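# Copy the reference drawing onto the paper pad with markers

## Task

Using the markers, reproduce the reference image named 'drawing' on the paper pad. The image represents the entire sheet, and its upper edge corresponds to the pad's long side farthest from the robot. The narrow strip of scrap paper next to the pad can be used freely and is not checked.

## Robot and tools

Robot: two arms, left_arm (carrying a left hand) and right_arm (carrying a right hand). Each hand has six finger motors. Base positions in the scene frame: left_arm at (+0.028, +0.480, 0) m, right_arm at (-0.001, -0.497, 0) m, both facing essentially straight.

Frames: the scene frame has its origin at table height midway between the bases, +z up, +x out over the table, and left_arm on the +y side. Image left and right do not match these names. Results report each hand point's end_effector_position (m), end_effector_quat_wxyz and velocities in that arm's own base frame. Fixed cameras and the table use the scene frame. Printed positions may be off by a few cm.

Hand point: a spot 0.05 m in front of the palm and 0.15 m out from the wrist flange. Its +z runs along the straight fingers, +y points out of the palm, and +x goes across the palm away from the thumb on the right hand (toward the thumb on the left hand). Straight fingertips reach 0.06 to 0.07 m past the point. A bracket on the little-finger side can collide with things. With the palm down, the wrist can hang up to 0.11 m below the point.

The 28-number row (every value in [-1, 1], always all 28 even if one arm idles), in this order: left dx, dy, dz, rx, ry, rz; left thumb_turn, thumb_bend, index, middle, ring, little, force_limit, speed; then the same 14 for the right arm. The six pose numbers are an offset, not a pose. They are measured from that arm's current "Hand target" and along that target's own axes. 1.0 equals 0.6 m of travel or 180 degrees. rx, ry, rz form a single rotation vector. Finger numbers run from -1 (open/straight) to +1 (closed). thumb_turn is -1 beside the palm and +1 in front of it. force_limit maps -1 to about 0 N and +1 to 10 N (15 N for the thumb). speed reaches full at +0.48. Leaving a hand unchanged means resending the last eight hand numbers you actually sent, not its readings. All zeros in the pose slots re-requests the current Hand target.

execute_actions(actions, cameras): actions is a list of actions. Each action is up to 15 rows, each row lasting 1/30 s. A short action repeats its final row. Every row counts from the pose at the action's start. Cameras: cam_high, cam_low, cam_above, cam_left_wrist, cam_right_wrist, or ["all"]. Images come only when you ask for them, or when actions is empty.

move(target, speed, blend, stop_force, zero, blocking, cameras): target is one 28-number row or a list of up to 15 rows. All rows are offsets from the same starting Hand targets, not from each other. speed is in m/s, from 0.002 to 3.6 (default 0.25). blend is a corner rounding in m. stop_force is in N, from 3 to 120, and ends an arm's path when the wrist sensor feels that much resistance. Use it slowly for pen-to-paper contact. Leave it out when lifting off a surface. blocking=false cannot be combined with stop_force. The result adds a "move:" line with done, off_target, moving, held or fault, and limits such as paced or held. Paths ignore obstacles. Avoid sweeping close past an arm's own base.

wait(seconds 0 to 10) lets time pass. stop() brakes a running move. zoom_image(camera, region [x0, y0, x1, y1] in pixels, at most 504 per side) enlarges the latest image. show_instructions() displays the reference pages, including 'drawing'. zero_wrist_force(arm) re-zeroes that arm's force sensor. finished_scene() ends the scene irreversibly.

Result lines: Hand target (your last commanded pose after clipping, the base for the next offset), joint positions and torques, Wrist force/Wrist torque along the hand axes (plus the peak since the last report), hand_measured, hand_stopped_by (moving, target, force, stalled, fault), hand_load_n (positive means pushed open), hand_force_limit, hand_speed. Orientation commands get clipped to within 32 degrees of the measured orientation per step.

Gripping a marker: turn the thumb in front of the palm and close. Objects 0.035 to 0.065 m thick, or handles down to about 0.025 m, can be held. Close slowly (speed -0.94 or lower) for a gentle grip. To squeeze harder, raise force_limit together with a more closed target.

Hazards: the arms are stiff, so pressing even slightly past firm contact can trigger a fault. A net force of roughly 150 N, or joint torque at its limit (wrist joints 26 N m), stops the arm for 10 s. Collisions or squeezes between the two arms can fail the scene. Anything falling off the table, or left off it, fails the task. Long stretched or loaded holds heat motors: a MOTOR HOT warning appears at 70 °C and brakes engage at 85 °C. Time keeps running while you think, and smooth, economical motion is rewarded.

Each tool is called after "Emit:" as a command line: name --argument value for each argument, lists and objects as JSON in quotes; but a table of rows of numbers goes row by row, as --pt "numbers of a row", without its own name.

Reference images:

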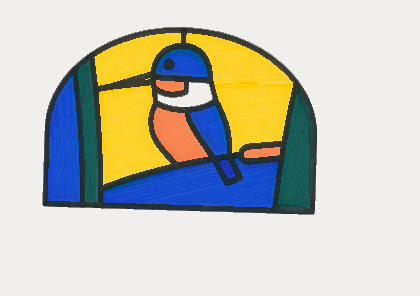

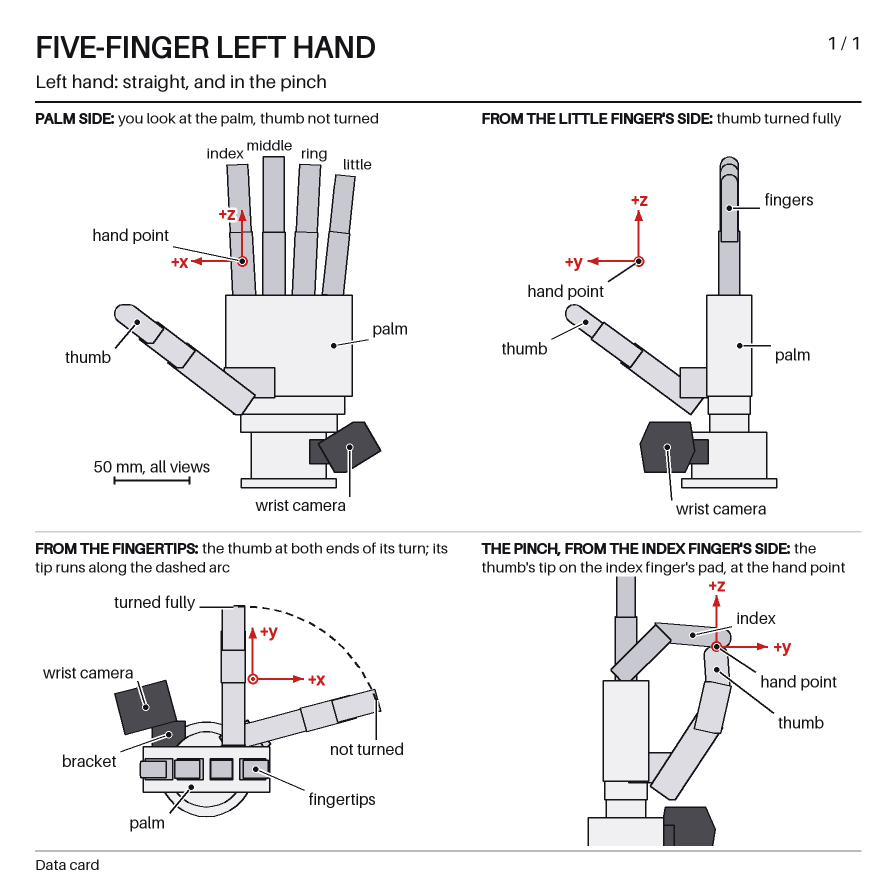

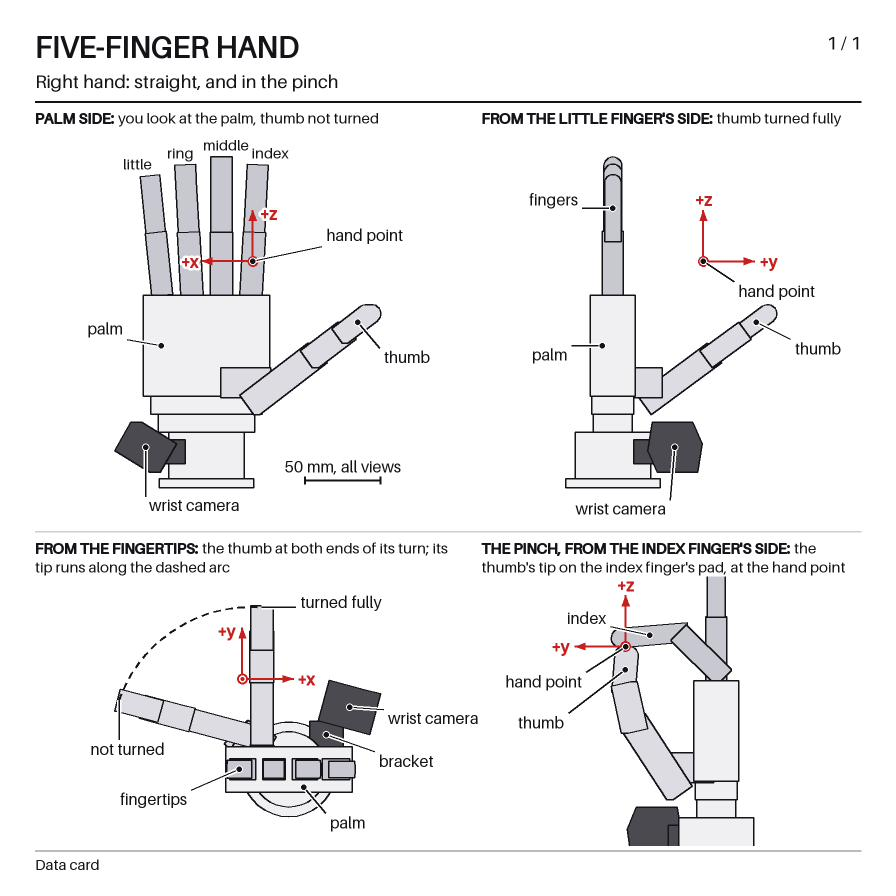

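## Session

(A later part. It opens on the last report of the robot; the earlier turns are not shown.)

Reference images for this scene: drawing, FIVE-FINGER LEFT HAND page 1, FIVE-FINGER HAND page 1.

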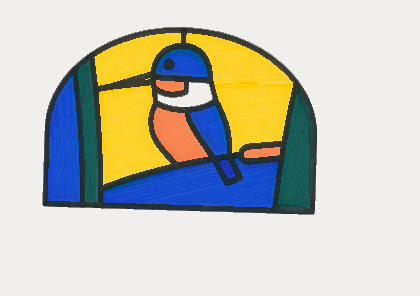

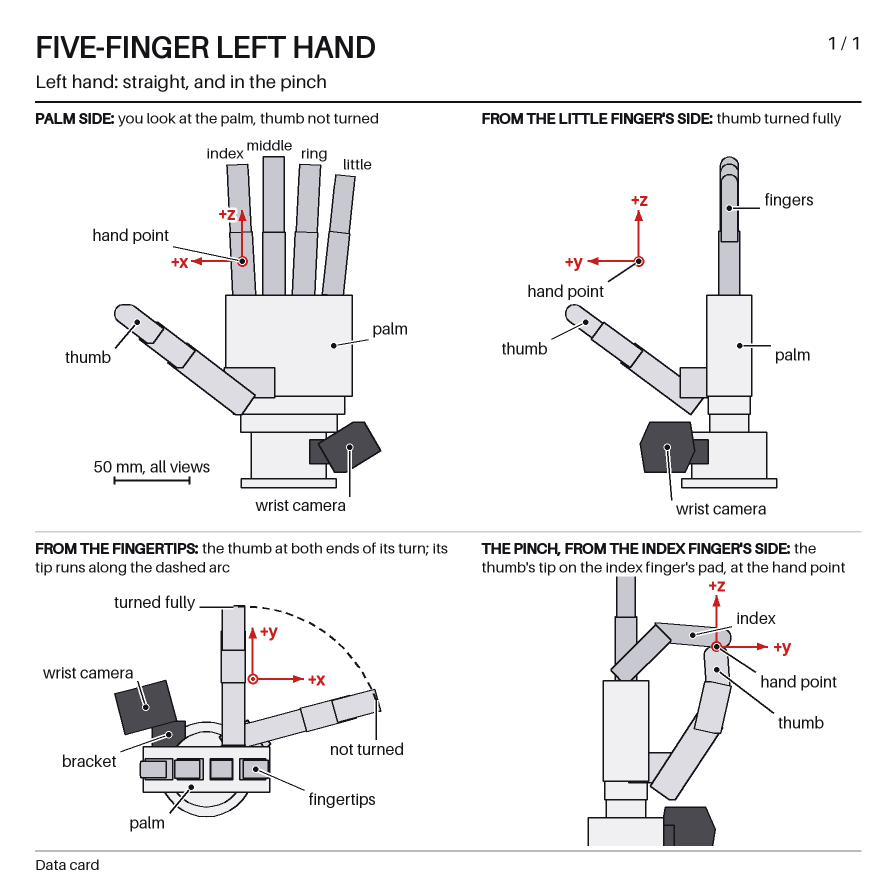

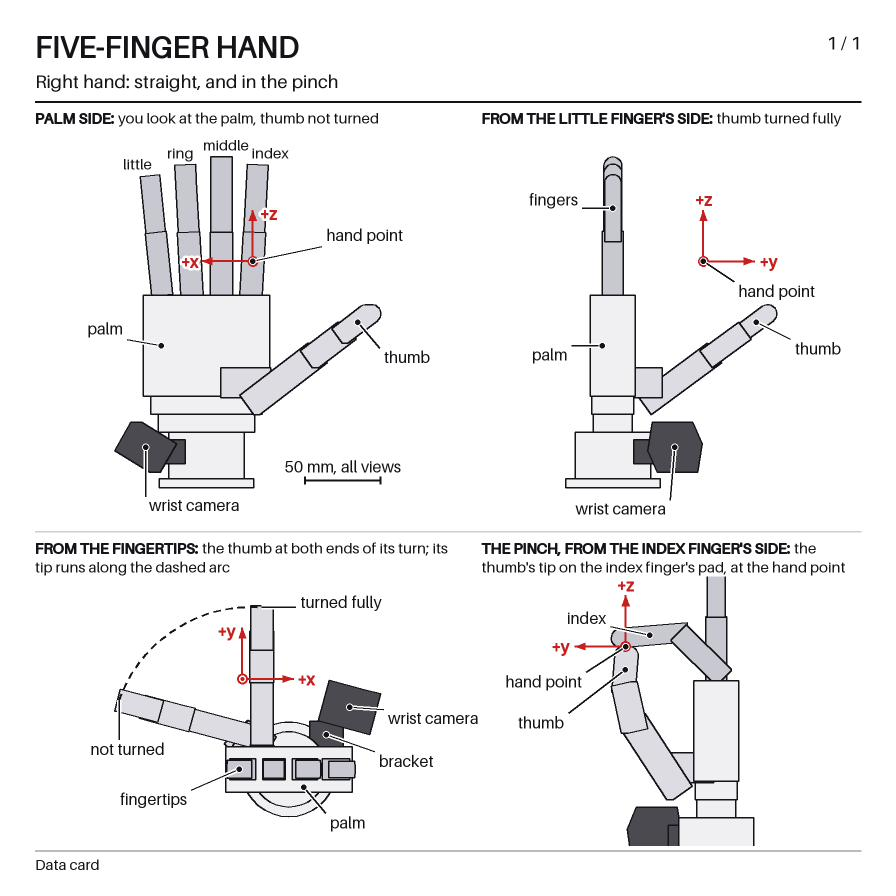

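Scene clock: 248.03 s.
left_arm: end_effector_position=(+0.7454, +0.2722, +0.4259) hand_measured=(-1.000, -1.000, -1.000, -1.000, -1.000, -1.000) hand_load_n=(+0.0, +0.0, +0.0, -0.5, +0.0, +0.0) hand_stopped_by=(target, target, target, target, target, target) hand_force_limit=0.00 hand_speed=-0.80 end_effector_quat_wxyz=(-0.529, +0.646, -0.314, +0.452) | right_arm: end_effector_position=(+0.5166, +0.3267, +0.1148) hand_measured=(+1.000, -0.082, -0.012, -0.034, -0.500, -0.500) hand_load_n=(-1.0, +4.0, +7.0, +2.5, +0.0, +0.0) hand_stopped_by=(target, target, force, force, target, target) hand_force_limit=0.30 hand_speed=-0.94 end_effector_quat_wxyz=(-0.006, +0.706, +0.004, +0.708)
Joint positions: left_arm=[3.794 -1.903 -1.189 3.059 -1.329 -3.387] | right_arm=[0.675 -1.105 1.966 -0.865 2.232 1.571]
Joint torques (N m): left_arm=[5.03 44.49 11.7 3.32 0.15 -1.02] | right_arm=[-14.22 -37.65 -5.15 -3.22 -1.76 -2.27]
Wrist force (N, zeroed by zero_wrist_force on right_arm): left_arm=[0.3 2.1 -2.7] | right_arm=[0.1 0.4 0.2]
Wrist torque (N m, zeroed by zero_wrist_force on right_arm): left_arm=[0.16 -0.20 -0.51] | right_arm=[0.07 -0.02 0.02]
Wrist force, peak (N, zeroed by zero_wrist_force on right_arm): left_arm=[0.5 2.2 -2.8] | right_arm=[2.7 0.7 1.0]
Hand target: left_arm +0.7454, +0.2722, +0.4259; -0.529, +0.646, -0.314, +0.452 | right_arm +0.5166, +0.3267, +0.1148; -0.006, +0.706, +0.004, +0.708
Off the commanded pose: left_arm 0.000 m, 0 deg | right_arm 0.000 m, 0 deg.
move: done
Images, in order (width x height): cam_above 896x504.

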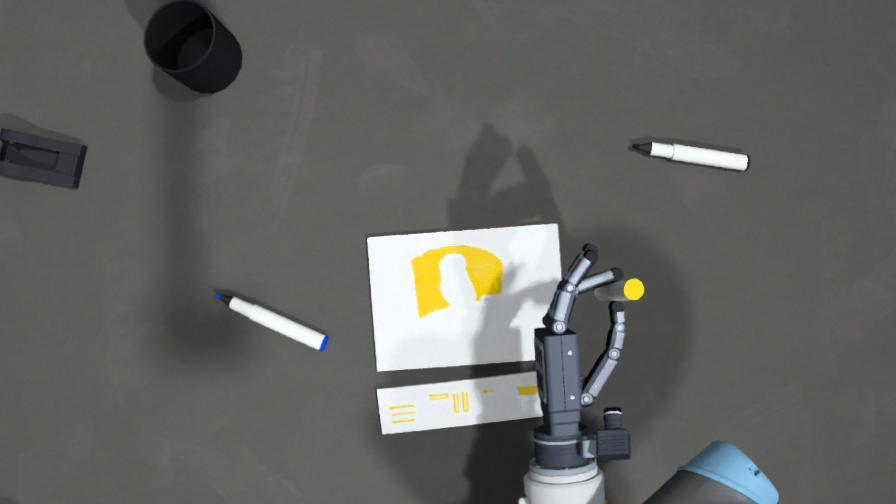

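Emit:
move --pt "0 0 0 0 0 0 -1 -1 -1 -1 -1 -1 0.0 -0.8 -0.074 -0.22117 0.06317 0 0 0 1 -0.08 0.36 0.35 -0.5 -0.5 0.3 -0.94" --pt "0 0 0 0 0 0 -1 -1 -1 -1 -1 -1 0.0 -0.8 -0.08 -0.22117 0.06317 0 0 0 1 -0.08 0.36 0.35 -0.5 -0.5 0.3 -0.94" --pt "0 0 0 0 0 0 -1 -1 -1 -1 -1 -1 0.0 -0.8 -0.08 -0.16783 0.06317 0 0 0 1 -0.08 0.36 0.35 -0.5 -0.5 0.3 -0.94" --pt "0 0 0 0 0 0 -1 -1 -1 -1 -1 -1 0.0 -0.8 -0.074 -0.16783 0.06317 0 0 0 1 -0.08 0.36 0.35 -0.5 -0.5 0.3 -0.94" --pt "0 0 0 0 0 0 -1 -1 -1 -1 -1 -1 0.0 -0.8 -0.074 -0.21783 0.09233 0 0 0 1 -0.08 0.36 0.35 -0.5 -0.5 0.3 -0.94" --pt "0 0 0 0 0 0 -1 -1 -1 -1 -1 -1 0.0 -0.8 -0.08 -0.21783 0.09233 0 0 0 1 -0.08 0.36 0.35 -0.5 -0.5 0.3 -0.94" --pt "0 0 0 0 0 0 -1 -1 -1 -1 -1 -1 0.0 -0.8 -0.08 -0.2495 0.09233 0 0 0 1 -0.08 0.36 0.35 -0.5 -0.5 0.3 -0.94" --pt "0 0 0 0 0 0 -1 -1 -1 -1 -1 -1 0.0 -0.8 -0.074 -0.2495 0.09233 0 0 0 1 -0.08 0.36 0.35 -0.5 -0.5 0.3 -0.94" --pt "0 0 0 0 0 0 -1 -1 -1 -1 -1 -1 0.0 -0.8 -0.074 -0.26617 0.09817 0 0 0 1 -0.08 0.36 0.35 -0.5 -0.5 0.3 -0.94" --pt "0 0 0 0 0 0 -1 -1 -1 -1 -1 -1 0.0 -0.8 -0.08 -0.26617 0.09817 0 0 0 1 -0.08 0.36 0.35 -0.5 -0.5 0.3 -0.94" --pt "0 0 0 0 0 0 -1 -1 -1 -1 -1 -1 0.0 -0.8 -0.08 -0.2345 0.09817 0 0 0 1 -0.08 0.36 0.35 -0.5 -0.5 0.3 -0.94" --pt "0 0 0 0 0 0 -1 -1 -1 -1 -1 -1 0.0 -0.8 -0.074 -0.2345 0.09817 0 0 0 1 -0.08 0.36 0.35 -0.5 -0.5 0.3 -0.94" --pt "0 0 0 0 0 0 -1 -1 -1 -1 -1 -1 0.0 -0.8 -0.074 -0.33333 0.06833 0 0 0 1 -0.08 0.36 0.35 -0.5 -0.5 0.3 -0.94" --pt "0 0 0 0 0 0 -1 -1 -1 -1 -1 -1 0.0 -0.8 -0.08 -0.33333 0.06833 0 0 0 1 -0.08 0.36 0.35 -0.5 -0.5 0.3 -0.94" --pt "0 0 0 0 0 0 -1 -1 -1 -1 -1 -1 0.0 -0.8 -0.08 -0.3295 -0.04133 0 0 0 1 -0.08 0.36 0.35 -0.5 -0.5 0.3 -0.94" --speed '[0.3,0.06,0.1,0.1,0.3,0.06,0.1,0.1,0.3,0.06,0.1,0.1,0.3,0.06,0.1]'

Emit:
move --pt "0 0 0 0 0 0 -1 -1 -1 -1 -1 -1 0.0 -0.8 0 0.00333 0 0 0 0 1 -0.08 0.36 0.35 -0.5 -0.5 0.3 -0.94" --pt "0 0 0 0 0 0 -1 -1 -1 -1 -1 -1 0.0 -0.8 0 -0.00117 0.1125 0 0 0 1 -0.08 0.36 0.35 -0.5 -0.5 0.3 -0.94" --pt "0 0 0 0 0 0 -1 -1 -1 -1 -1 -1 0.0 -0.8 0 0.0015 0.11467 0 0 0 1 -0.08 0.36 0.35 -0.5 -0.5 0.3 -0.94" --pt "0 0 0 0 0 0 -1 -1 -1 -1 -1 -1 0.0 -0.8 0 0.00667 0 0 0 0 1 -0.08 0.36 0.35 -0.5 -0.5 0.3 -0.94" --pt "0 0 0 0 0 0 -1 -1 -1 -1 -1 -1 0.0 -0.8 0 0.00983 -0.00017 0 0 0 1 -0.08 0.36 0.35 -0.5 -0.5 0.3 -0.94" --pt "0 0 0 0 0 0 -1 -1 -1 -1 -1 -1 0.0 -0.8 0 0.00417 0.117 0 0 0 1 -0.08 0.36 0.35 -0.5 -0.5 0.3 -0.94" --pt "0 0 0 0 0 0 -1 -1 -1 -1 -1 -1 0.0 -0.8 0 0.00667 0.11883 0 0 0 1 -0.08 0.36 0.35 -0.5 -0.5 0.3 -0.94" --pt "0 0 0 0 0 0 -1 -1 -1 -1 -1 -1 0.0 -0.8 0 0.01317 -0.00017 0 0 0 1 -0.08 0.36 0.35 -0.5 -0.5 0.3 -0.94" --pt "0 0 0 0 0 0 -1 -1 -1 -1 -1 -1 0.0 -0.8 0.006 0.01317 -0.00017 0 0 0 1 -0.08 0.36 0.35 -0.5 -0.5 0.3 -0.94" --pt "0 0 0 0 0 0 -1 -1 -1 -1 -1 -1 0.0 -0.8 0.006 0.162 0.00133 0 0 0 1 -0.08 0.36 0.35 -0.5 -0.5 0.3 -0.94" --pt "0 0 0 0 0 0 -1 -1 -1 -1 -1 -1 0.0 -0.8 0 0.162 0.00133 0 0 0 1 -0.08 0.36 0.35 -0.5 -0.5 0.3 -0.94" --pt "0 0 0 0 0 0 -1 -1 -1 -1 -1 -1 0.0 -0.8 0 0.162 -0.005 0 0 0 1 -0.08 0.36 0.35 -0.5 -0.5 0.3 -0.94" --pt "0 0 0 0 0 0 -1 -1 -1 -1 -1 -1 0.0 -0.8 0 0.16483 -0.00517 0 0 0 1 -0.08 0.36 0.35 -0.5 -0.5 0.3 -0.94" --pt "0 0 0 0 0 0 -1 -1 -1 -1 -1 -1 0.0 -0.8 0 0.16483 0.0205 0 0 0 1 -0.08 0.36 0.35 -0.5 -0.5 0.3 -0.94" --pt "0 0 0 0 0 0 -1 -1 -1 -1 -1 -1 0.0 -0.8 0 0.16767 0.03967 0 0 0 1 -0.08 0.36 0.35 -0.5 -0.5 0.3 -0.94" --speed '[0.1,0.12,0.1,0.12,0.1,0.12,0.1,0.12,0.1,0.3,0.06,0.1,0.1,0.1,0.1]'

Emit:
move --pt "0 0 0 0 0 0 -1 -1 -1 -1 -1 -1 0.0 -0.8 0 0 -0.045 0 0 0 1 -0.08 0.36 0.35 -0.5 -0.5 0.3 -0.94" --pt "0 0 0 0 0 0 -1 -1 -1 -1 -1 -1 0.0 -0.8 0 0.003 -0.045 0 0 0 1 -0.08 0.36 0.35 -0.5 -0.5 0.3 -0.94" --pt "0 0 0 0 0 0 -1 -1 -1 -1 -1 -1 0.0 -0.8 0 0.003 0.02 0 0 0 1 -0.08 0.36 0.35 -0.5 -0.5 0.3 -0.94" --pt "0 0 0 0 0 0 -1 -1 -1 -1 -1 -1 0.0 -0.8 0 0.006 0.04 0 0 0 1 -0.08 0.36 0.35 -0.5 -0.5 0.3 -0.94" --pt "0 0 0 0 0 0 -1 -1 -1 -1 -1 -1 0.0 -0.8 0 0.006 -0.045 0 0 0 1 -0.08 0.36 0.35 -0.5 -0.5 0.3 -0.94" --pt "0 0 0 0 0 0 -1 -1 -1 -1 -1 -1 0.0 -0.8 0 0.009 -0.04517 0 0 0 1 -0.08 0.36 0.35 -0.5 -0.5 0.3 -0.94" --pt "0 0 0 0 0 0 -1 -1 -1 -1 -1 -1 0.0 -0.8 0 0.009 0.05733 0 0 0 1 -0.08 0.36 0.35 -0.5 -0.5 0.3 -0.94" --pt "0 0 0 0 0 0 -1 -1 -1 -1 -1 -1 0.0 -0.8 0 0.012 0.05617 0 0 0 1 -0.08 0.36 0.35 -0.5 -0.5 0.3 -0.94" --pt "0 0 0 0 0 0 -1 -1 -1 -1 -1 -1 0.0 -0.8 0 0.012 -0.04517 0 0 0 1 -0.08 0.36 0.35 -0.5 -0.5 0.3 -0.94" --pt "0 0 0 0 0 0 -1 -1 -1 -1 -1 -1 0.0 -0.8 0 0.015 -0.04533 0 0 0 1 -0.08 0.36 0.35 -0.5 -0.5 0.3 -0.94" --pt "0 0 0 0 0 0 -1 -1 -1 -1 -1 -1 0.0 -0.8 0 0.015 0.05233 0 0 0 1 -0.08 0.36 0.35 -0.5 -0.5 0.3 -0.94" --pt "0 0 0 0 0 0 -1 -1 -1 -1 -1 -1 0.0 -0.8 0 0.018 0.047 0 0 0 1 -0.08 0.36 0.35 -0.5 -0.5 0.3 -0.94" --pt "0 0 0 0 0 0 -1 -1 -1 -1 -1 -1 0.0 -0.8 0 0.018 -0.04533 0 0 0 1 -0.08 0.36 0.35 -0.5 -0.5 0.3 -0.94" --pt "0 0 0 0 0 0 -1 -1 -1 -1 -1 -1 0.0 -0.8 0 0.02083 -0.0455 0 0 0 1 -0.08 0.36 0.35 -0.5 -0.5 0.3 -0.94" --pt "0 0 0 0 0 0 -1 -1 -1 -1 -1 -1 0.0 -0.8 0 0.02083 0.04 0 0 0 1 -0.08 0.36 0.35 -0.5 -0.5 0.3 -0.94" --speed 0.12

Emit:
move --pt "0 0 0 0 0 0 -1 -1 -1 -1 -1 -1 0.0 -0.8 0 0.00217 -0.01 0 0 0 1 -0.08 0.36 0.35 -0.5 -0.5 0.3 -0.94" --pt "0 0 0 0 0 0 -1 -1 -1 -1 -1 -1 0.0 -0.8 0 0.00217 -0.0855 0 0 0 1 -0.08 0.36 0.35 -0.5 -0.5 0.3 -0.94" --pt "0 0 0 0 0 0 -1 -1 -1 -1 -1 -1 0.0 -0.8 0.05 0.00217 -0.0855 0 0 0 1 -0.08 0.36 0.35 -0.5 -0.5 0.3 -0.94" --pt "0 0 0 0 0 0 -1 -1 -1 -1 -1 -1 0.0 -0.8 0.2 0.25 -0.0855 0 0 0 1 -0.08 0.36 0.35 -0.5 -0.5 0.3 -0.94" --speed '[0.1,0.1,0.2,0.3]' --cameras '["cam_above"]'

Emit:
zoom_image --camera "cam_above" --region '[360, 215, 580, 380]'

Scene clock: 259.93 s.
left_arm: end_effector_position=(+0.7454, +0.2722, +0.4259) hand_measured=(-1.000, -1.000, -1.000, -1.000, -1.000, -1.000) hand_load_n=(-0.5, +0.0, +0.0, +0.0, +0.0, +0.0) hand_stopped_by=(target, target, target, target, target, target) hand_force_limit=0.00 hand_speed=-0.80 end_effector_quat_wxyz=(-0.529, +0.646, -0.314, +0.452) | right_arm: end_effector_position=(+0.4894, +0.5241, +0.0672) hand_measured=(+1.000, -0.082, -0.012, -0.034, -0.500, -0.500) hand_load_n=(-1.0, +4.0, +8.0, +2.0, +0.0, +0.0) hand_stopped_by=(target, target, force, force, target, target) hand_force_limit=0.30 hand_speed=-0.94 end_effector_quat_wxyz=(-0.006, +0.706, +0.004, +0.708)
Joint positions: left_arm=[3.794 -1.903 -1.189 3.059 -1.329 -3.387] | right_arm=[0.968 -0.743 1.443 -0.706 2.525 1.569]
Joint torques (N m): left_arm=[6.52 44.18 10.65 3.35 0.03 -0.64] | right_arm=[9.64 -51.01 -5.7 -2.85 1.64 -2.1]
Wrist force (N, zeroed by zero_wrist_force on right_arm): left_arm=[0.5 2.1 -2.4] | right_arm=[2.3 0.3 1.2]
Wrist torque (N m, zeroed by zero_wrist_force on right_arm): left_arm=[0.15 -0.22 -0.50] | right_arm=[0.04 0.01 -0.05]
Wrist force, peak (N, zeroed by zero_wrist_force on right_arm): left_arm=[0.7 2.0 -2.9] | right_arm=[3.3 -0.2 1.5]
Hand target: left_arm +0.7454, +0.2722, +0.4259; -0.529, +0.646, -0.314, +0.452 | right_arm +0.4893, +0.5241, +0.0672; -0.006, +0.706, +0.004, +0.708
Off the commanded pose: left_arm 0.000 m, 0 deg | right_arm 0.000 m, 0 deg.
move: done

Scene clock: 267.83 s.
left_arm: end_effector_position=(+0.7454, +0.2722, +0.4259) hand_measured=(-1.000, -1.000, -1.000, -1.000, -1.000, -1.000) hand_load_n=(-0.5, +0.0, +0.0, +0.0, +0.0, +0.0) hand_stopped_by=(target, target, target, target, target, target) hand_force_limit=0.00 hand_speed=-0.80 end_effector_quat_wxyz=(-0.529, +0.646, -0.314, +0.452) | right_arm: end_effector_position=(+0.5144, +0.4239, +0.0671) hand_measured=(+1.000, -0.082, -0.012, -0.034, -0.500, -0.500) hand_load_n=(-1.5, +4.0, +6.5, +3.0, +0.0, +0.0) hand_stopped_by=(target, target, force, force, target, target) hand_force_limit=0.30 hand_speed=-0.94 end_effector_quat_wxyz=(-0.006, +0.706, +0.004, +0.708)
Joint positions: left_arm=[3.794 -1.903 -1.189 3.059 -1.329 -3.387] | right_arm=[0.824 -0.881 1.725 -0.85 2.381 1.57]
Joint torques (N m): left_arm=[6.46 43.93 12.32 3.54 0.08 -0.89] | right_arm=[-14.56 -29.41 -21.36 0.79 -1.53 1.95]
Wrist force (N, zeroed by zero_wrist_force on right_arm): left_arm=[0.5 1.9 -2.8] | right_arm=[1.1 0.3 -0.2]
Wrist torque (N m, zeroed by zero_wrist_force on right_arm): left_arm=[0.14 -0.24 -0.49] | right_arm=[0.05 -0.08 0.04]
Wrist force, peak (N, zeroed by zero_wrist_force on right_arm): left_arm=[0.7 2.1 -2.9] | right_arm=[3.8 0.2 0.7]
Hand target: left_arm +0.7454, +0.2722, +0.4259; -0.529, +0.646, -0.314, +0.452 | right_arm +0.5145, +0.4238, +0.0671; -0.006, +0.706, +0.004, +0.708
Off the commanded pose: left_arm 0.000 m, 0 deg | right_arm 0.000 m, 0 deg.
move: done

Scene clock: 276.20 s.
left_arm: end_effector_position=(+0.7454, +0.2722, +0.4259) hand_measured=(-1.000, -1.000, -1.000, -1.000, -1.000, -1.000) hand_load_n=(+0.0, +0.0, +0.0, +0.0, +0.0, +0.0) hand_stopped_by=(target, target, target, target, target, target) hand_force_limit=0.00 hand_speed=-0.80 end_effector_quat_wxyz=(-0.529, +0.646, -0.314, +0.452) | right_arm: end_effector_position=(+0.5386, +0.4117, +0.0671) hand_measured=(+1.000, -0.082, -0.012, -0.034, -0.500, -0.500) hand_load_n=(-1.5, +4.0, +6.5, +3.0, +0.0, +0.0) hand_stopped_by=(target, target, force, force, target, target) hand_force_limit=0.30 hand_speed=-0.94 end_effector_quat_wxyz=(-0.006, +0.706, +0.004, +0.708)
Joint positions: left_arm=[3.794 -1.903 -1.189 3.059 -1.329 -3.387] | right_arm=[0.775 -0.878 1.72 -0.847 2.332 1.57]
Joint torques (N m): left_arm=[6.83 44.09 13.32 3.48 0.07 -0.69] | right_arm=[-14.32 -29.76 -21.11 0.49 -1.73 2.09]
Wrist force (N, zeroed by zero_wrist_force on right_arm): left_arm=[0.3 1.9 -2.6] | right_arm=[0.5 0.5 -0.1]
Wrist torque (N m, zeroed by zero_wrist_force on right_arm): left_arm=[0.13 -0.21 -0.50] | right_arm=[0.06 0.01 -0.03]
Wrist force, peak (N, zeroed by zero_wrist_force on right_arm): left_arm=[0.9 2.2 -2.9] | right_arm=[4.8 0.3 1.4]
Hand target: left_arm +0.7454, +0.2722, +0.4259; -0.529, +0.646, -0.314, +0.452 | right_arm +0.5386, +0.4117, +0.0671; -0.006, +0.706, +0.004, +0.708
Off the commanded pose: left_arm 0.000 m, 0 deg | right_arm 0.000 m, 0 deg.
move: done

Scene clock: 279.37 s.
left_arm: end_effector_position=(+0.7454, +0.2722, +0.4259) hand_measured=(-1.000, -1.000, -1.000, -1.000, -1.000, -1.000) hand_load_n=(+0.0, +0.0, +0.0, +0.0, +0.0, +0.0) hand_stopped_by=(target, target, target, target, target, target) hand_force_limit=0.00 hand_speed=-0.80 end_effector_quat_wxyz=(-0.529, +0.646, -0.314, +0.452) | right_arm: end_effector_position=(+0.4890, +0.2607, +0.1865) hand_measured=(+1.000, -0.082, -0.012, -0.034, -0.500, -0.500) hand_load_n=(-1.5, +4.0, +7.0, +2.5, +0.0, +0.0) hand_stopped_by=(target, target, force, force, target, target) hand_force_limit=0.30 hand_speed=-0.94 end_effector_quat_wxyz=(-0.006, +0.706, +0.004, +0.708)
Joint positions: left_arm=[3.794 -1.903 -1.189 3.059 -1.329 -3.387] | right_arm=[0.585 -1.376 2.111 -0.739 2.142 1.571]
Joint torques (N m): left_arm=[5.2 43.88 12.62 3.57 0.19 -0.5] | right_arm=[-13.82 -29.72 -7.62 0.22 -1.48 2.11]
Wrist force (N, zeroed by zero_wrist_force on right_arm): left_arm=[0.3 2.2 -2.7] | right_arm=[0.1 0.4 -0.1]
Wrist torque (N m, zeroed by zero_wrist_force on right_arm): left_arm=[0.18 -0.20 -0.52] | right_arm=[0.07 -0.03 -0.12]
Wrist force, peak (N, zeroed by zero_wrist_force on right_arm): left_arm=[0.6 2.2 -2.9] | right_arm=[3.8 0.4 1.7]
Hand target: left_arm +0.7454, +0.2722, +0.4259; -0.529, +0.646, -0.314, +0.452 | right_arm +0.4890, +0.2607, +0.1866; -0.006, +0.706, +0.004, +0.708
Off the commanded pose: left_arm 0.000 m, 0 deg | right_arm 0.000 m, 0 deg.
move: done
Images, in order (width x height): cam_above 896x504.

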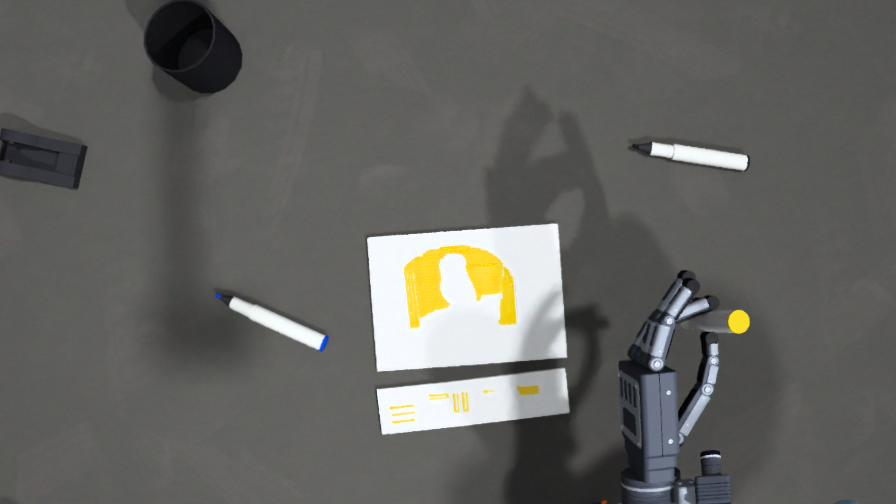

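Scaled by 2.291 from the camera's 896x504 image, which has a finer 1280x720 frame.

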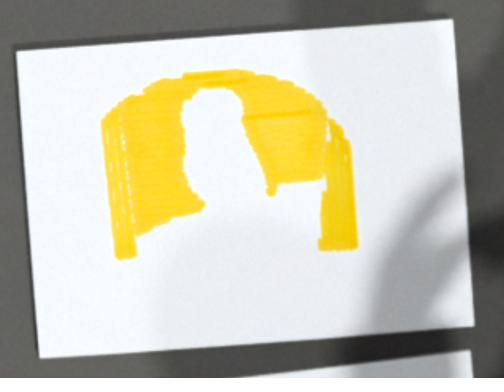

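Emit:
zoom_image --camera "cam_above" --region '[398, 250, 438, 334]'

Emit:
zoom_image --camera "cam_above" --region '[490, 250, 530, 334]'

Scaled by 6.000 from the camera's 896x504 image, which has a finer 1280x720 frame.

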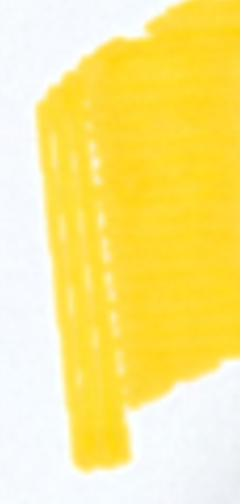

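Scaled by 6.000 from the camera's 896x504 image, which has a finer 1280x720 frame.

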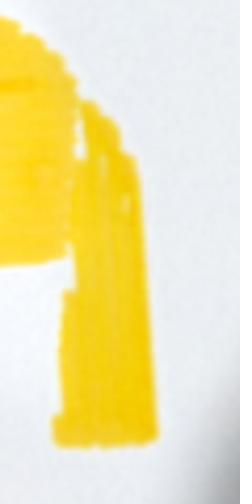

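Emit:
move --pt "0 0 0 0 0 0 -1 -1 -1 -1 -1 -1 0.0 -0.8 -0.194 -0.2515 0.08217 0 0 0 1 -0.08 0.36 0.35 -0.5 -0.5 0.3 -0.94" --pt "0 0 0 0 0 0 -1 -1 -1 -1 -1 -1 0.0 -0.8 -0.2 -0.2515 0.08217 0 0 0 1 -0.08 0.36 0.35 -0.5 -0.5 0.3 -0.94" --pt "0 0 0 0 0 0 -1 -1 -1 -1 -1 -1 0.0 -0.8 -0.2 -0.25133 0.05883 0 0 0 1 -0.08 0.36 0.35 -0.5 -0.5 0.3 -0.94" --pt "0 0 0 0 0 0 -1 -1 -1 -1 -1 -1 0.0 -0.8 -0.194 -0.25133 0.05883 0 0 0 1 -0.08 0.36 0.35 -0.5 -0.5 0.3 -0.94" --pt "0 0 0 0 0 0 -1 -1 -1 -1 -1 -1 0.0 -0.8 -0.194 -0.4335 0.01717 0 0 0 1 -0.08 0.36 0.35 -0.5 -0.5 0.3 -0.94" --pt "0 0 0 0 0 0 -1 -1 -1 -1 -1 -1 0.0 -0.8 -0.2 -0.4335 0.01717 0 0 0 1 -0.08 0.36 0.35 -0.5 -0.5 0.3 -0.94" --pt "0 0 0 0 0 0 -1 -1 -1 -1 -1 -1 0.0 -0.8 -0.2 -0.43833 0.1155 0 0 0 1 -0.08 0.36 0.35 -0.5 -0.5 0.3 -0.94" --pt "0 0 0 0 0 0 -1 -1 -1 -1 -1 -1 0.0 -0.8 -0.2 -0.44083 0.11383 0 0 0 1 -0.08 0.36 0.35 -0.5 -0.5 0.3 -0.94" --pt "0 0 0 0 0 0 -1 -1 -1 -1 -1 -1 0.0 -0.8 -0.2 -0.43683 0.00883 0 0 0 1 -0.08 0.36 0.35 -0.5 -0.5 0.3 -0.94" --pt "0 0 0 0 0 0 -1 -1 -1 -1 -1 -1 0.0 -0.8 0.0 -0.43683 0.1 0 0 0 1 -0.08 0.36 0.35 -0.5 -0.5 0.3 -0.94" --speed '[0.35,0.06,0.1,0.1,0.3,0.06,0.1,0.1,0.1,0.25]' --cameras '["cam_above"]'

Scene clock: 286.90 s.
left_arm: end_effector_position=(+0.7454, +0.2722, +0.4259) hand_measured=(-1.000, -1.000, -1.000, -1.000, -1.000, -1.000) hand_load_n=(-0.5, +0.0, +0.0, +0.0, -0.5, +0.0) hand_stopped_by=(target, target, target, target, target, target) hand_force_limit=0.00 hand_speed=-0.80 end_effector_quat_wxyz=(-0.529, +0.646, -0.314, +0.452) | right_arm: end_effector_position=(+0.5454, +0.5236, +0.1875) hand_measured=(+1.000, -0.082, -0.012, -0.034, -0.500, -0.500) hand_load_n=(-1.0, +4.0, +7.0, +2.5, +0.0, +0.0) hand_stopped_by=(target, target, force, force, target, target) hand_force_limit=0.30 hand_speed=-0.94 end_effector_quat_wxyz=(-0.006, +0.706, +0.004, +0.708)
Joint positions: left_arm=[3.794 -1.903 -1.189 3.059 -1.329 -3.387] | right_arm=[0.895 -0.851 1.284 -0.439 2.452 1.569]
Joint torques (N m): left_arm=[5.97 44.27 13 3.63 0.02 -0.34] | right_arm=[-13.65 -38 -26.35 0.68 -1.57 2.03]
Wrist force (N, zeroed by zero_wrist_force on right_arm): left_arm=[0.4 2.3 -2.5] | right_arm=[0.2 0.5 0.4]
Wrist torque (N m, zeroed by zero_wrist_force on right_arm): left_arm=[0.19 -0.22 -0.51] | right_arm=[0.05 -0.06 -0.11]
Wrist force, peak (N, zeroed by zero_wrist_force on right_arm): left_arm=[0.4 2.2 -2.9] | right_arm=[3.2 0.3 1.5]
Hand target: left_arm +0.7454, +0.2722, +0.4259; -0.529, +0.646, -0.314, +0.452 | right_arm +0.5454, +0.5236, +0.1874; -0.006, +0.706, +0.004, +0.708
Off the commanded pose: left_arm 0.000 m, 0 deg | right_arm 0.000 m, 0 deg.
move: done
Images, in order (width x height): cam_above 896x504.

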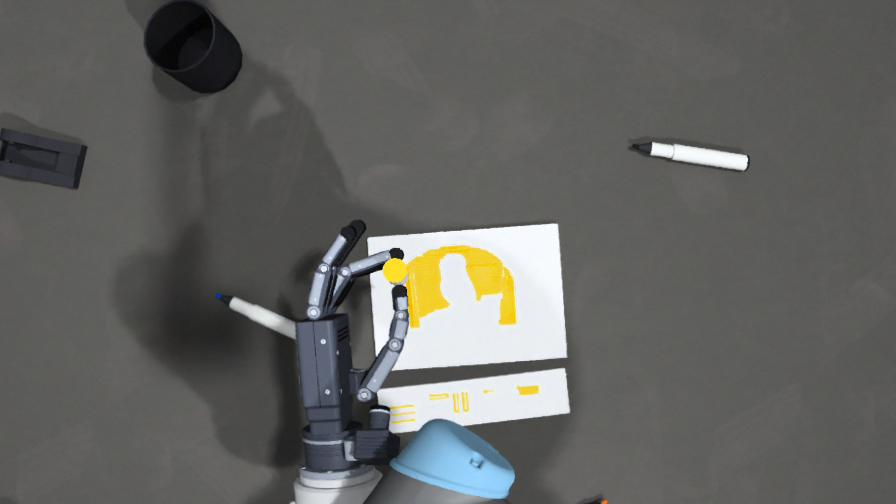

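Emit:
move --target '[0,0,0,0,0,0,-1,-1,-1,-1,-1,-1,0.0,-0.8,-0.1797,-0.08,0.1642,0.0111,-0.0933,0.4915,1,-0.08,0.36,0.35,-0.5,-0.5,0.3,-0.94]' --speed 0.3 --cameras '["cam_above", "cam_low"]'

Scene clock: 291.30 s.
left_arm: end_effector_position=(+0.7454, +0.2722, +0.4259) hand_measured=(-1.000, -1.000, -1.000, -1.000, -1.000, -1.000) hand_load_n=(+0.0, +0.0, +0.0, +0.0, +0.0, +0.0) hand_stopped_by=(target, target, target, target, target, target) hand_force_limit=0.00 hand_speed=-0.80 end_effector_quat_wxyz=(-0.529, +0.646, -0.314, +0.452) | right_arm: end_effector_position=(+0.6436, +0.5732, +0.0801) hand_measured=(+1.000, -0.082, -0.012, -0.034, -0.500, -0.500) hand_load_n=(-1.0, +4.0, +7.0, +2.5, +0.0, +0.0) hand_stopped_by=(target, target, force, force, target, target) hand_force_limit=0.30 hand_speed=-0.94 end_effector_quat_wxyz=(-0.507, +0.595, -0.476, +0.403)
Joint positions: left_arm=[3.794 -1.903 -1.189 3.059 -1.329 -3.387] | right_arm=[0.655 -0.78 1.267 -0.31 1.996 3.218]
Joint torques (N m): left_arm=[5.86 44.88 13.26 3.57 0.16 -0.32] | right_arm=[-14.25 -37.62 -8.94 -2.93 -1.32 1.92]
Wrist force (N, zeroed by zero_wrist_force on right_arm): left_arm=[0.6 1.9 -2.5] | right_arm=[0.0 2.1 0.5]
Wrist torque (N m, zeroed by zero_wrist_force on right_arm): left_arm=[0.12 -0.24 -0.48] | right_arm=[0.24 0.01 -0.17]
Wrist force, peak (N, zeroed by zero_wrist_force on right_arm): left_arm=[0.5 2.3 -2.8] | right_arm=[0.2 2.6 0.7]
Hand target: left_arm +0.7454, +0.2722, +0.4259; -0.529, +0.646, -0.314, +0.452 | right_arm +0.6436, +0.5732, +0.0800; -0.507, +0.595, -0.476, +0.403
Off the commanded pose: left_arm 0.000 m, 0 deg | right_arm 0.000 m, 0 deg.
move: done
Images, in order (width x height): cam_low 896x504, cam_above 896x504.

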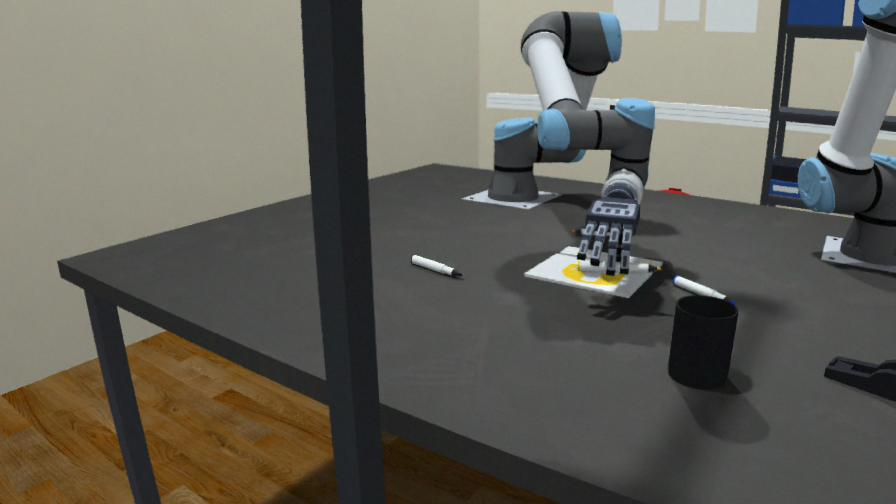

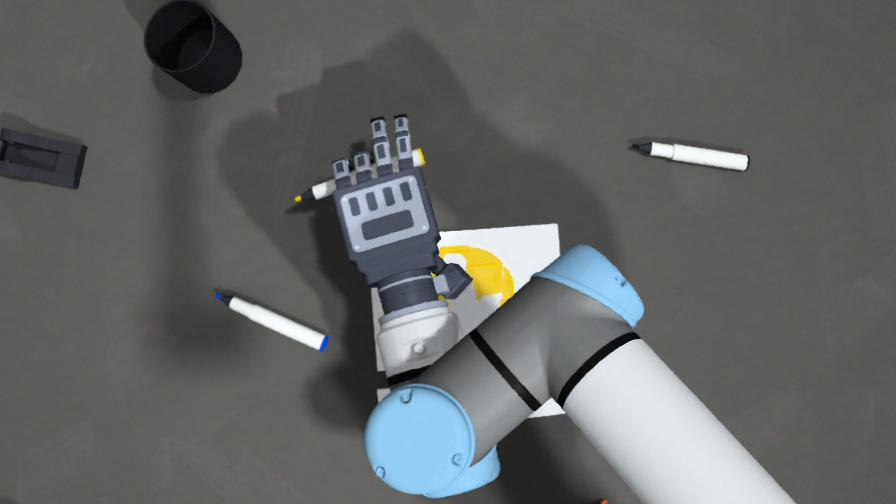

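Emit:
move --target '[0,0,0,0,0,0,-1,-1,-1,-1,-1,-1,0.0,-0.8,0,0.0955,0.0151,0,0,0,1,-0.08,0.36,0.35,-0.5,-0.5,0.3,-0.94]' --speed 0.1 --stop_force 5

Emit:
move --target '[0,0,0,0,0,0,-1,-1,-1,-1,-1,-1,0.0,-0.8,0,0.0165,0.0026,0,0,0,1,-0.08,0.36,0.35,-0.5,-0.5,0.3,-0.94]' --speed 0.006 --stop_force 3 --cameras '["cam_above", "cam_low"]'

Emit:
zoom_image --camera "cam_low" --region '[540, 220, 700, 340]'

Scene clock: 293.10 s.
left_arm: end_effector_position=(+0.7454, +0.2722, +0.4259) hand_measured=(-1.000, -1.000, -1.000, -1.000, -1.000, -1.000) hand_load_n=(-0.5, +0.0, +0.0, +0.0, +0.0, +0.0) hand_stopped_by=(target, target, target, target, target, target) hand_force_limit=0.00 hand_speed=-0.80 end_effector_quat_wxyz=(-0.529, +0.646, -0.314, +0.452) | right_arm: end_effector_position=(+0.6433, +0.5733, +0.0220) hand_measured=(+1.000, -0.082, -0.012, -0.034, -0.500, -0.500) hand_load_n=(-1.5, +4.0, +7.0, +2.0, +0.0, -0.5) hand_stopped_by=(target, target, force, force, target, target) hand_force_limit=0.30 hand_speed=-0.94 end_effector_quat_wxyz=(-0.507, +0.595, -0.476, +0.403)
Joint positions: left_arm=[3.794 -1.903 -1.189 3.059 -1.329 -3.387] | right_arm=[0.656 -0.707 1.299 -0.414 1.997 3.218]
Joint torques (N m): left_arm=[7.12 43.74 13.14 3.36 0.02 -0.77] | right_arm=[9.38 -38.42 -7.35 -3.04 1.64 -1.6]
Wrist force (N, zeroed by zero_wrist_force on right_arm): left_arm=[0.6 1.9 -2.6] | right_arm=[0.0 2.0 0.8]
Wrist torque (N m, zeroed by zero_wrist_force on right_arm): left_arm=[0.12 -0.24 -0.48] | right_arm=[0.23 0.00 -0.17]
Wrist force, peak (N, zeroed by zero_wrist_force on right_arm): left_arm=[0.4 2.2 -2.9] | right_arm=[0.1 2.8 0.7]
Hand target: left_arm +0.7454, +0.2722, +0.4259; -0.529, +0.646, -0.314, +0.452 | right_arm +0.6433, +0.5733, +0.0220; -0.507, +0.595, -0.476, +0.403
Off the commanded pose: left_arm 0.000 m, 0 deg | right_arm 0.000 m, 0 deg.
move: done

Scene clock: 295.47 s.
left_arm: end_effector_position=(+0.7454, +0.2722, +0.4259) hand_measured=(-1.000, -1.000, -1.000, -1.000, -1.000, -1.000) hand_load_n=(+0.0, +0.0, +0.0, -0.5, +0.0, +0.0) hand_stopped_by=(target, target, target, target, target, target) hand_force_limit=0.00 hand_speed=-0.80 end_effector_quat_wxyz=(-0.529, +0.646, -0.314, +0.452) | right_arm: end_effector_position=(+0.6432, +0.5733, +0.0152) hand_measured=(+1.000, -0.082, -0.012, -0.034, -0.500, -0.500) hand_load_n=(-1.0, +4.0, +7.5, +3.0, +0.0, +0.0) hand_stopped_by=(target, target, force, force, target, target) hand_force_limit=0.30 hand_speed=-0.94 end_effector_quat_wxyz=(-0.507, +0.595, -0.476, +0.403)
Joint positions: left_arm=[3.794 -1.903 -1.189 3.059 -1.329 -3.387] | right_arm=[0.656 -0.698 1.301 -0.426 1.997 3.218]
Joint torques (N m): left_arm=[4.88 43.35 12.42 3.74 0.02 -0.4] | right_arm=[8.34 -52.28 -22.46 1.12 -0.3 -0.66]
Wrist force (N, zeroed by zero_wrist_force on right_arm): left_arm=[0.2 1.9 -2.4] | right_arm=[-0.1 -1.8 -0.6]
Wrist torque (N m, zeroed by zero_wrist_force on right_arm): left_arm=[0.11 -0.18 -0.51] | right_arm=[0.15 0.05 -0.32]
Wrist force, peak (N, zeroed by zero_wrist_force on right_arm): left_arm=[0.5 2.3 -2.8] | right_arm=[0.3 -5.2 -2.1]
Hand target: left_arm +0.7454, +0.2722, +0.4259; -0.529, +0.646, -0.314, +0.452 | right_arm +0.6433, +0.5733, +0.0152; -0.507, +0.595, -0.476, +0.403 (not the last commanded pose)
Off the commanded pose: left_arm 0.000 m, 0 deg | right_arm 0.003 m, 0 deg.
move: contact (right_arm)
Images, in order (width x height): cam_low 896x504, cam_above 896x504.

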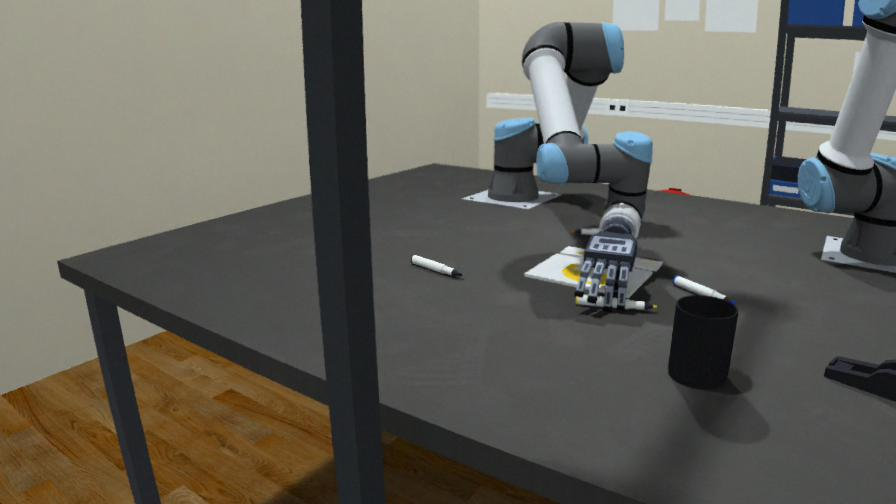

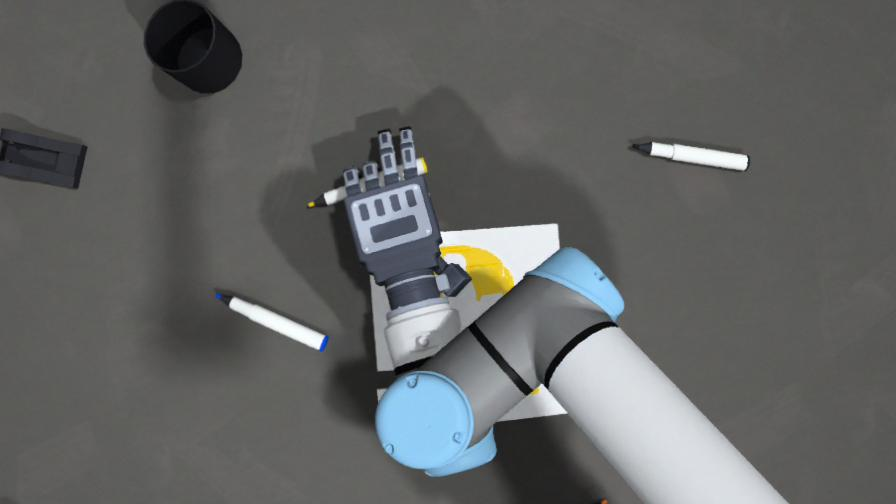

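Scaled by 3.150 from the camera's 896x504 image, which has a finer 1280x720 frame.

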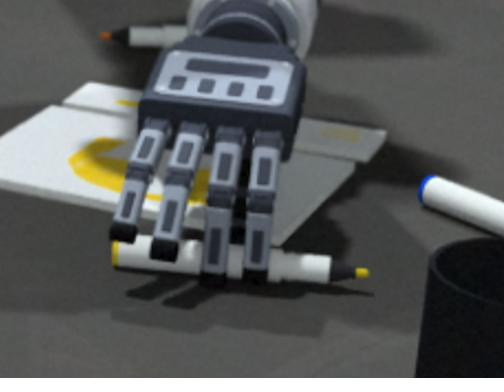

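Emit:
move --pt "0 0 0 0 0 0 -1 -1 -1 -1 -1 -1 0.0 -0.8 0 0.0015 0.0002 0 0 0 1 -0.08 -0.45 -0.45 -0.5 -0.5 0.3 -0.7" --pt "0 0 0 0 0 0 -1 -1 -1 -1 -1 -1 0.0 -0.8 0 -0.0988 -0.0156 0 0 0 1 -0.08 -0.45 -0.45 -0.5 -0.5 0.3 -0.7" --speed 0.1 --cameras '["cam_above"]'

Scene clock: 297.53 s.
left_arm: end_effector_position=(+0.7454, +0.2722, +0.4259) hand_measured=(-1.000, -1.000, -1.000, -1.000, -1.000, -1.000) hand_load_n=(-0.5, +0.0, +0.0, +0.0, +0.0, +0.0) hand_stopped_by=(target, target, target, target, target, target) hand_force_limit=0.00 hand_speed=-0.80 end_effector_quat_wxyz=(-0.529, +0.646, -0.314, +0.452) | right_arm: end_effector_position=(+0.6436, +0.5732, +0.0751) hand_measured=(+1.000, -0.080, -0.450, -0.450, -0.500, -0.500) hand_load_n=(+0.0, +0.0, +0.0, +0.0, +0.0, +0.0) hand_stopped_by=(target, target, target, target, target, target) hand_force_limit=0.30 hand_speed=-0.70 end_effector_quat_wxyz=(-0.507, +0.595, -0.476, +0.403)
Joint positions: left_arm=[3.794 -1.903 -1.189 3.059 -1.329 -3.387] | right_arm=[0.655 -0.774 1.271 -0.319 1.996 3.218]
Joint torques (N m): left_arm=[6.49 43.8 12.97 3.68 0.12 -0.26] | right_arm=[-14.24 -54.22 -24.62 0.7 -1.33 0.91]
Wrist force (N, zeroed by zero_wrist_force on right_arm): left_arm=[0.5 2.0 -2.7] | right_arm=[0.0 1.8 0.5]
Wrist torque (N m, zeroed by zero_wrist_force on right_arm): left_arm=[0.16 -0.24 -0.49] | right_arm=[0.22 0.02 -0.17]
Wrist force, peak (N, zeroed by zero_wrist_force on right_arm): left_arm=[0.6 2.3 -2.8] | right_arm=[-0.2 3.2 1.0]
Hand target: left_arm +0.7454, +0.2722, +0.4259; -0.529, +0.646, -0.314, +0.452 | right_arm +0.6436, +0.5732, +0.0752; -0.507, +0.595, -0.476, +0.403
Off the commanded pose: left_arm 0.000 m, 0 deg | right_arm 0.000 m, 0 deg.
move: done
Images, in order (width x height): cam_above 896x504.

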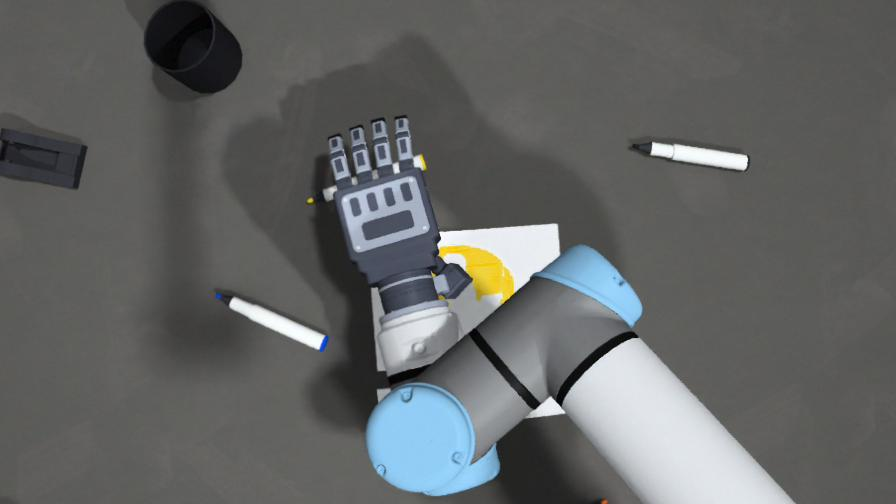

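Emit:
move --target '[0,0,0,0,0,0,-1,-1,-1,-1,-1,-1,0.0,-0.8,-0.2415,0.0543,-0.1813,0,0.1152,0.0182,1,-0.08,-0.45,-0.45,-0.5,-0.5,0.3,-0.7]' --speed 0.2 --cameras '["cam_above", "cam_right_wrist"]'

Emit:
zoom_image --camera "cam_above" --region '[190, 240, 390, 380]'

Scene clock: 305.47 s.
left_arm: end_effector_position=(+0.7454, +0.2722, +0.4259) hand_measured=(-1.000, -1.000, -1.000, -1.000, -1.000, -1.000) hand_load_n=(-0.5, +0.0, +0.0, -0.5, +0.0, +0.0) hand_stopped_by=(target, target, target, target, target, target) hand_force_limit=0.00 hand_speed=-0.80 end_effector_quat_wxyz=(-0.529, +0.646, -0.314, +0.452) | right_arm: end_effector_position=(+0.5016, +0.6896, +0.0609) hand_measured=(+1.000, -0.080, -0.450, -0.450, -0.500, -0.500) hand_load_n=(+0.0, +0.0, +0.0, +0.0, +0.0, +0.0) hand_stopped_by=(target, target, target, target, target, target) hand_force_limit=0.30 hand_speed=-0.70 end_effector_quat_wxyz=(+0.424, -0.499, +0.576, -0.489)
Joint positions: left_arm=[3.794 -1.903 -1.189 3.059 -1.329 -3.387] | right_arm=[1.028 -0.436 0.665 0.167 2.711 3.506]
Joint torques (N m): left_arm=[6.13 44.25 12.77 3.38 0.17 -0.07] | right_arm=[9.13 -46.64 -25.75 2.03 2.18 1.92]
Wrist force (N, zeroed by zero_wrist_force on right_arm): left_arm=[0.4 2.1 -2.6] | right_arm=[0.2 1.9 0.8]
Wrist torque (N m, zeroed by zero_wrist_force on right_arm): left_arm=[0.16 -0.22 -0.50] | right_arm=[0.20 -0.04 -0.14]
Wrist force, peak (N, zeroed by zero_wrist_force on right_arm): left_arm=[0.5 2.2 -2.9] | right_arm=[-0.8 2.7 -0.7]
Hand target: left_arm +0.7454, +0.2722, +0.4259; -0.529, +0.646, -0.314, +0.452 | right_arm +0.5016, +0.6896, +0.0609; +0.424, -0.499, +0.576, -0.489
Off the commanded pose: left_arm 0.000 m, 0 deg | right_arm 0.000 m, 0 deg.
move: done
Images, in order (width x height): cam_above 896x504, cam_right_wrist 672x504.

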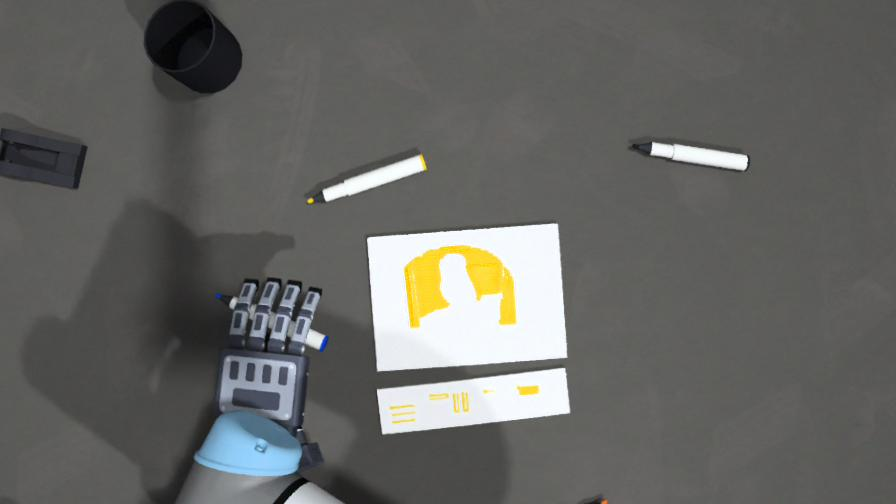

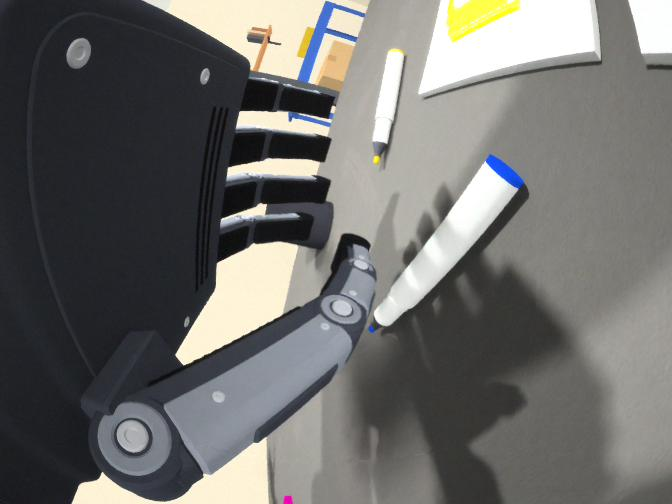

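Scaled by 2.520 from the camera's 896x504 image, which has a finer 1280x720 frame.

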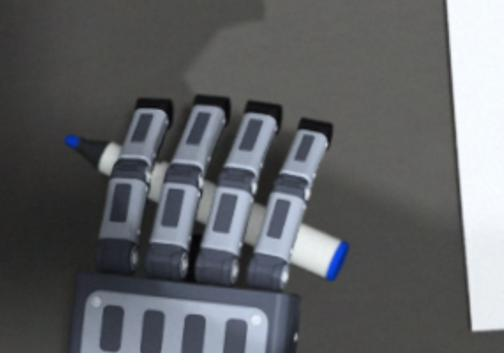

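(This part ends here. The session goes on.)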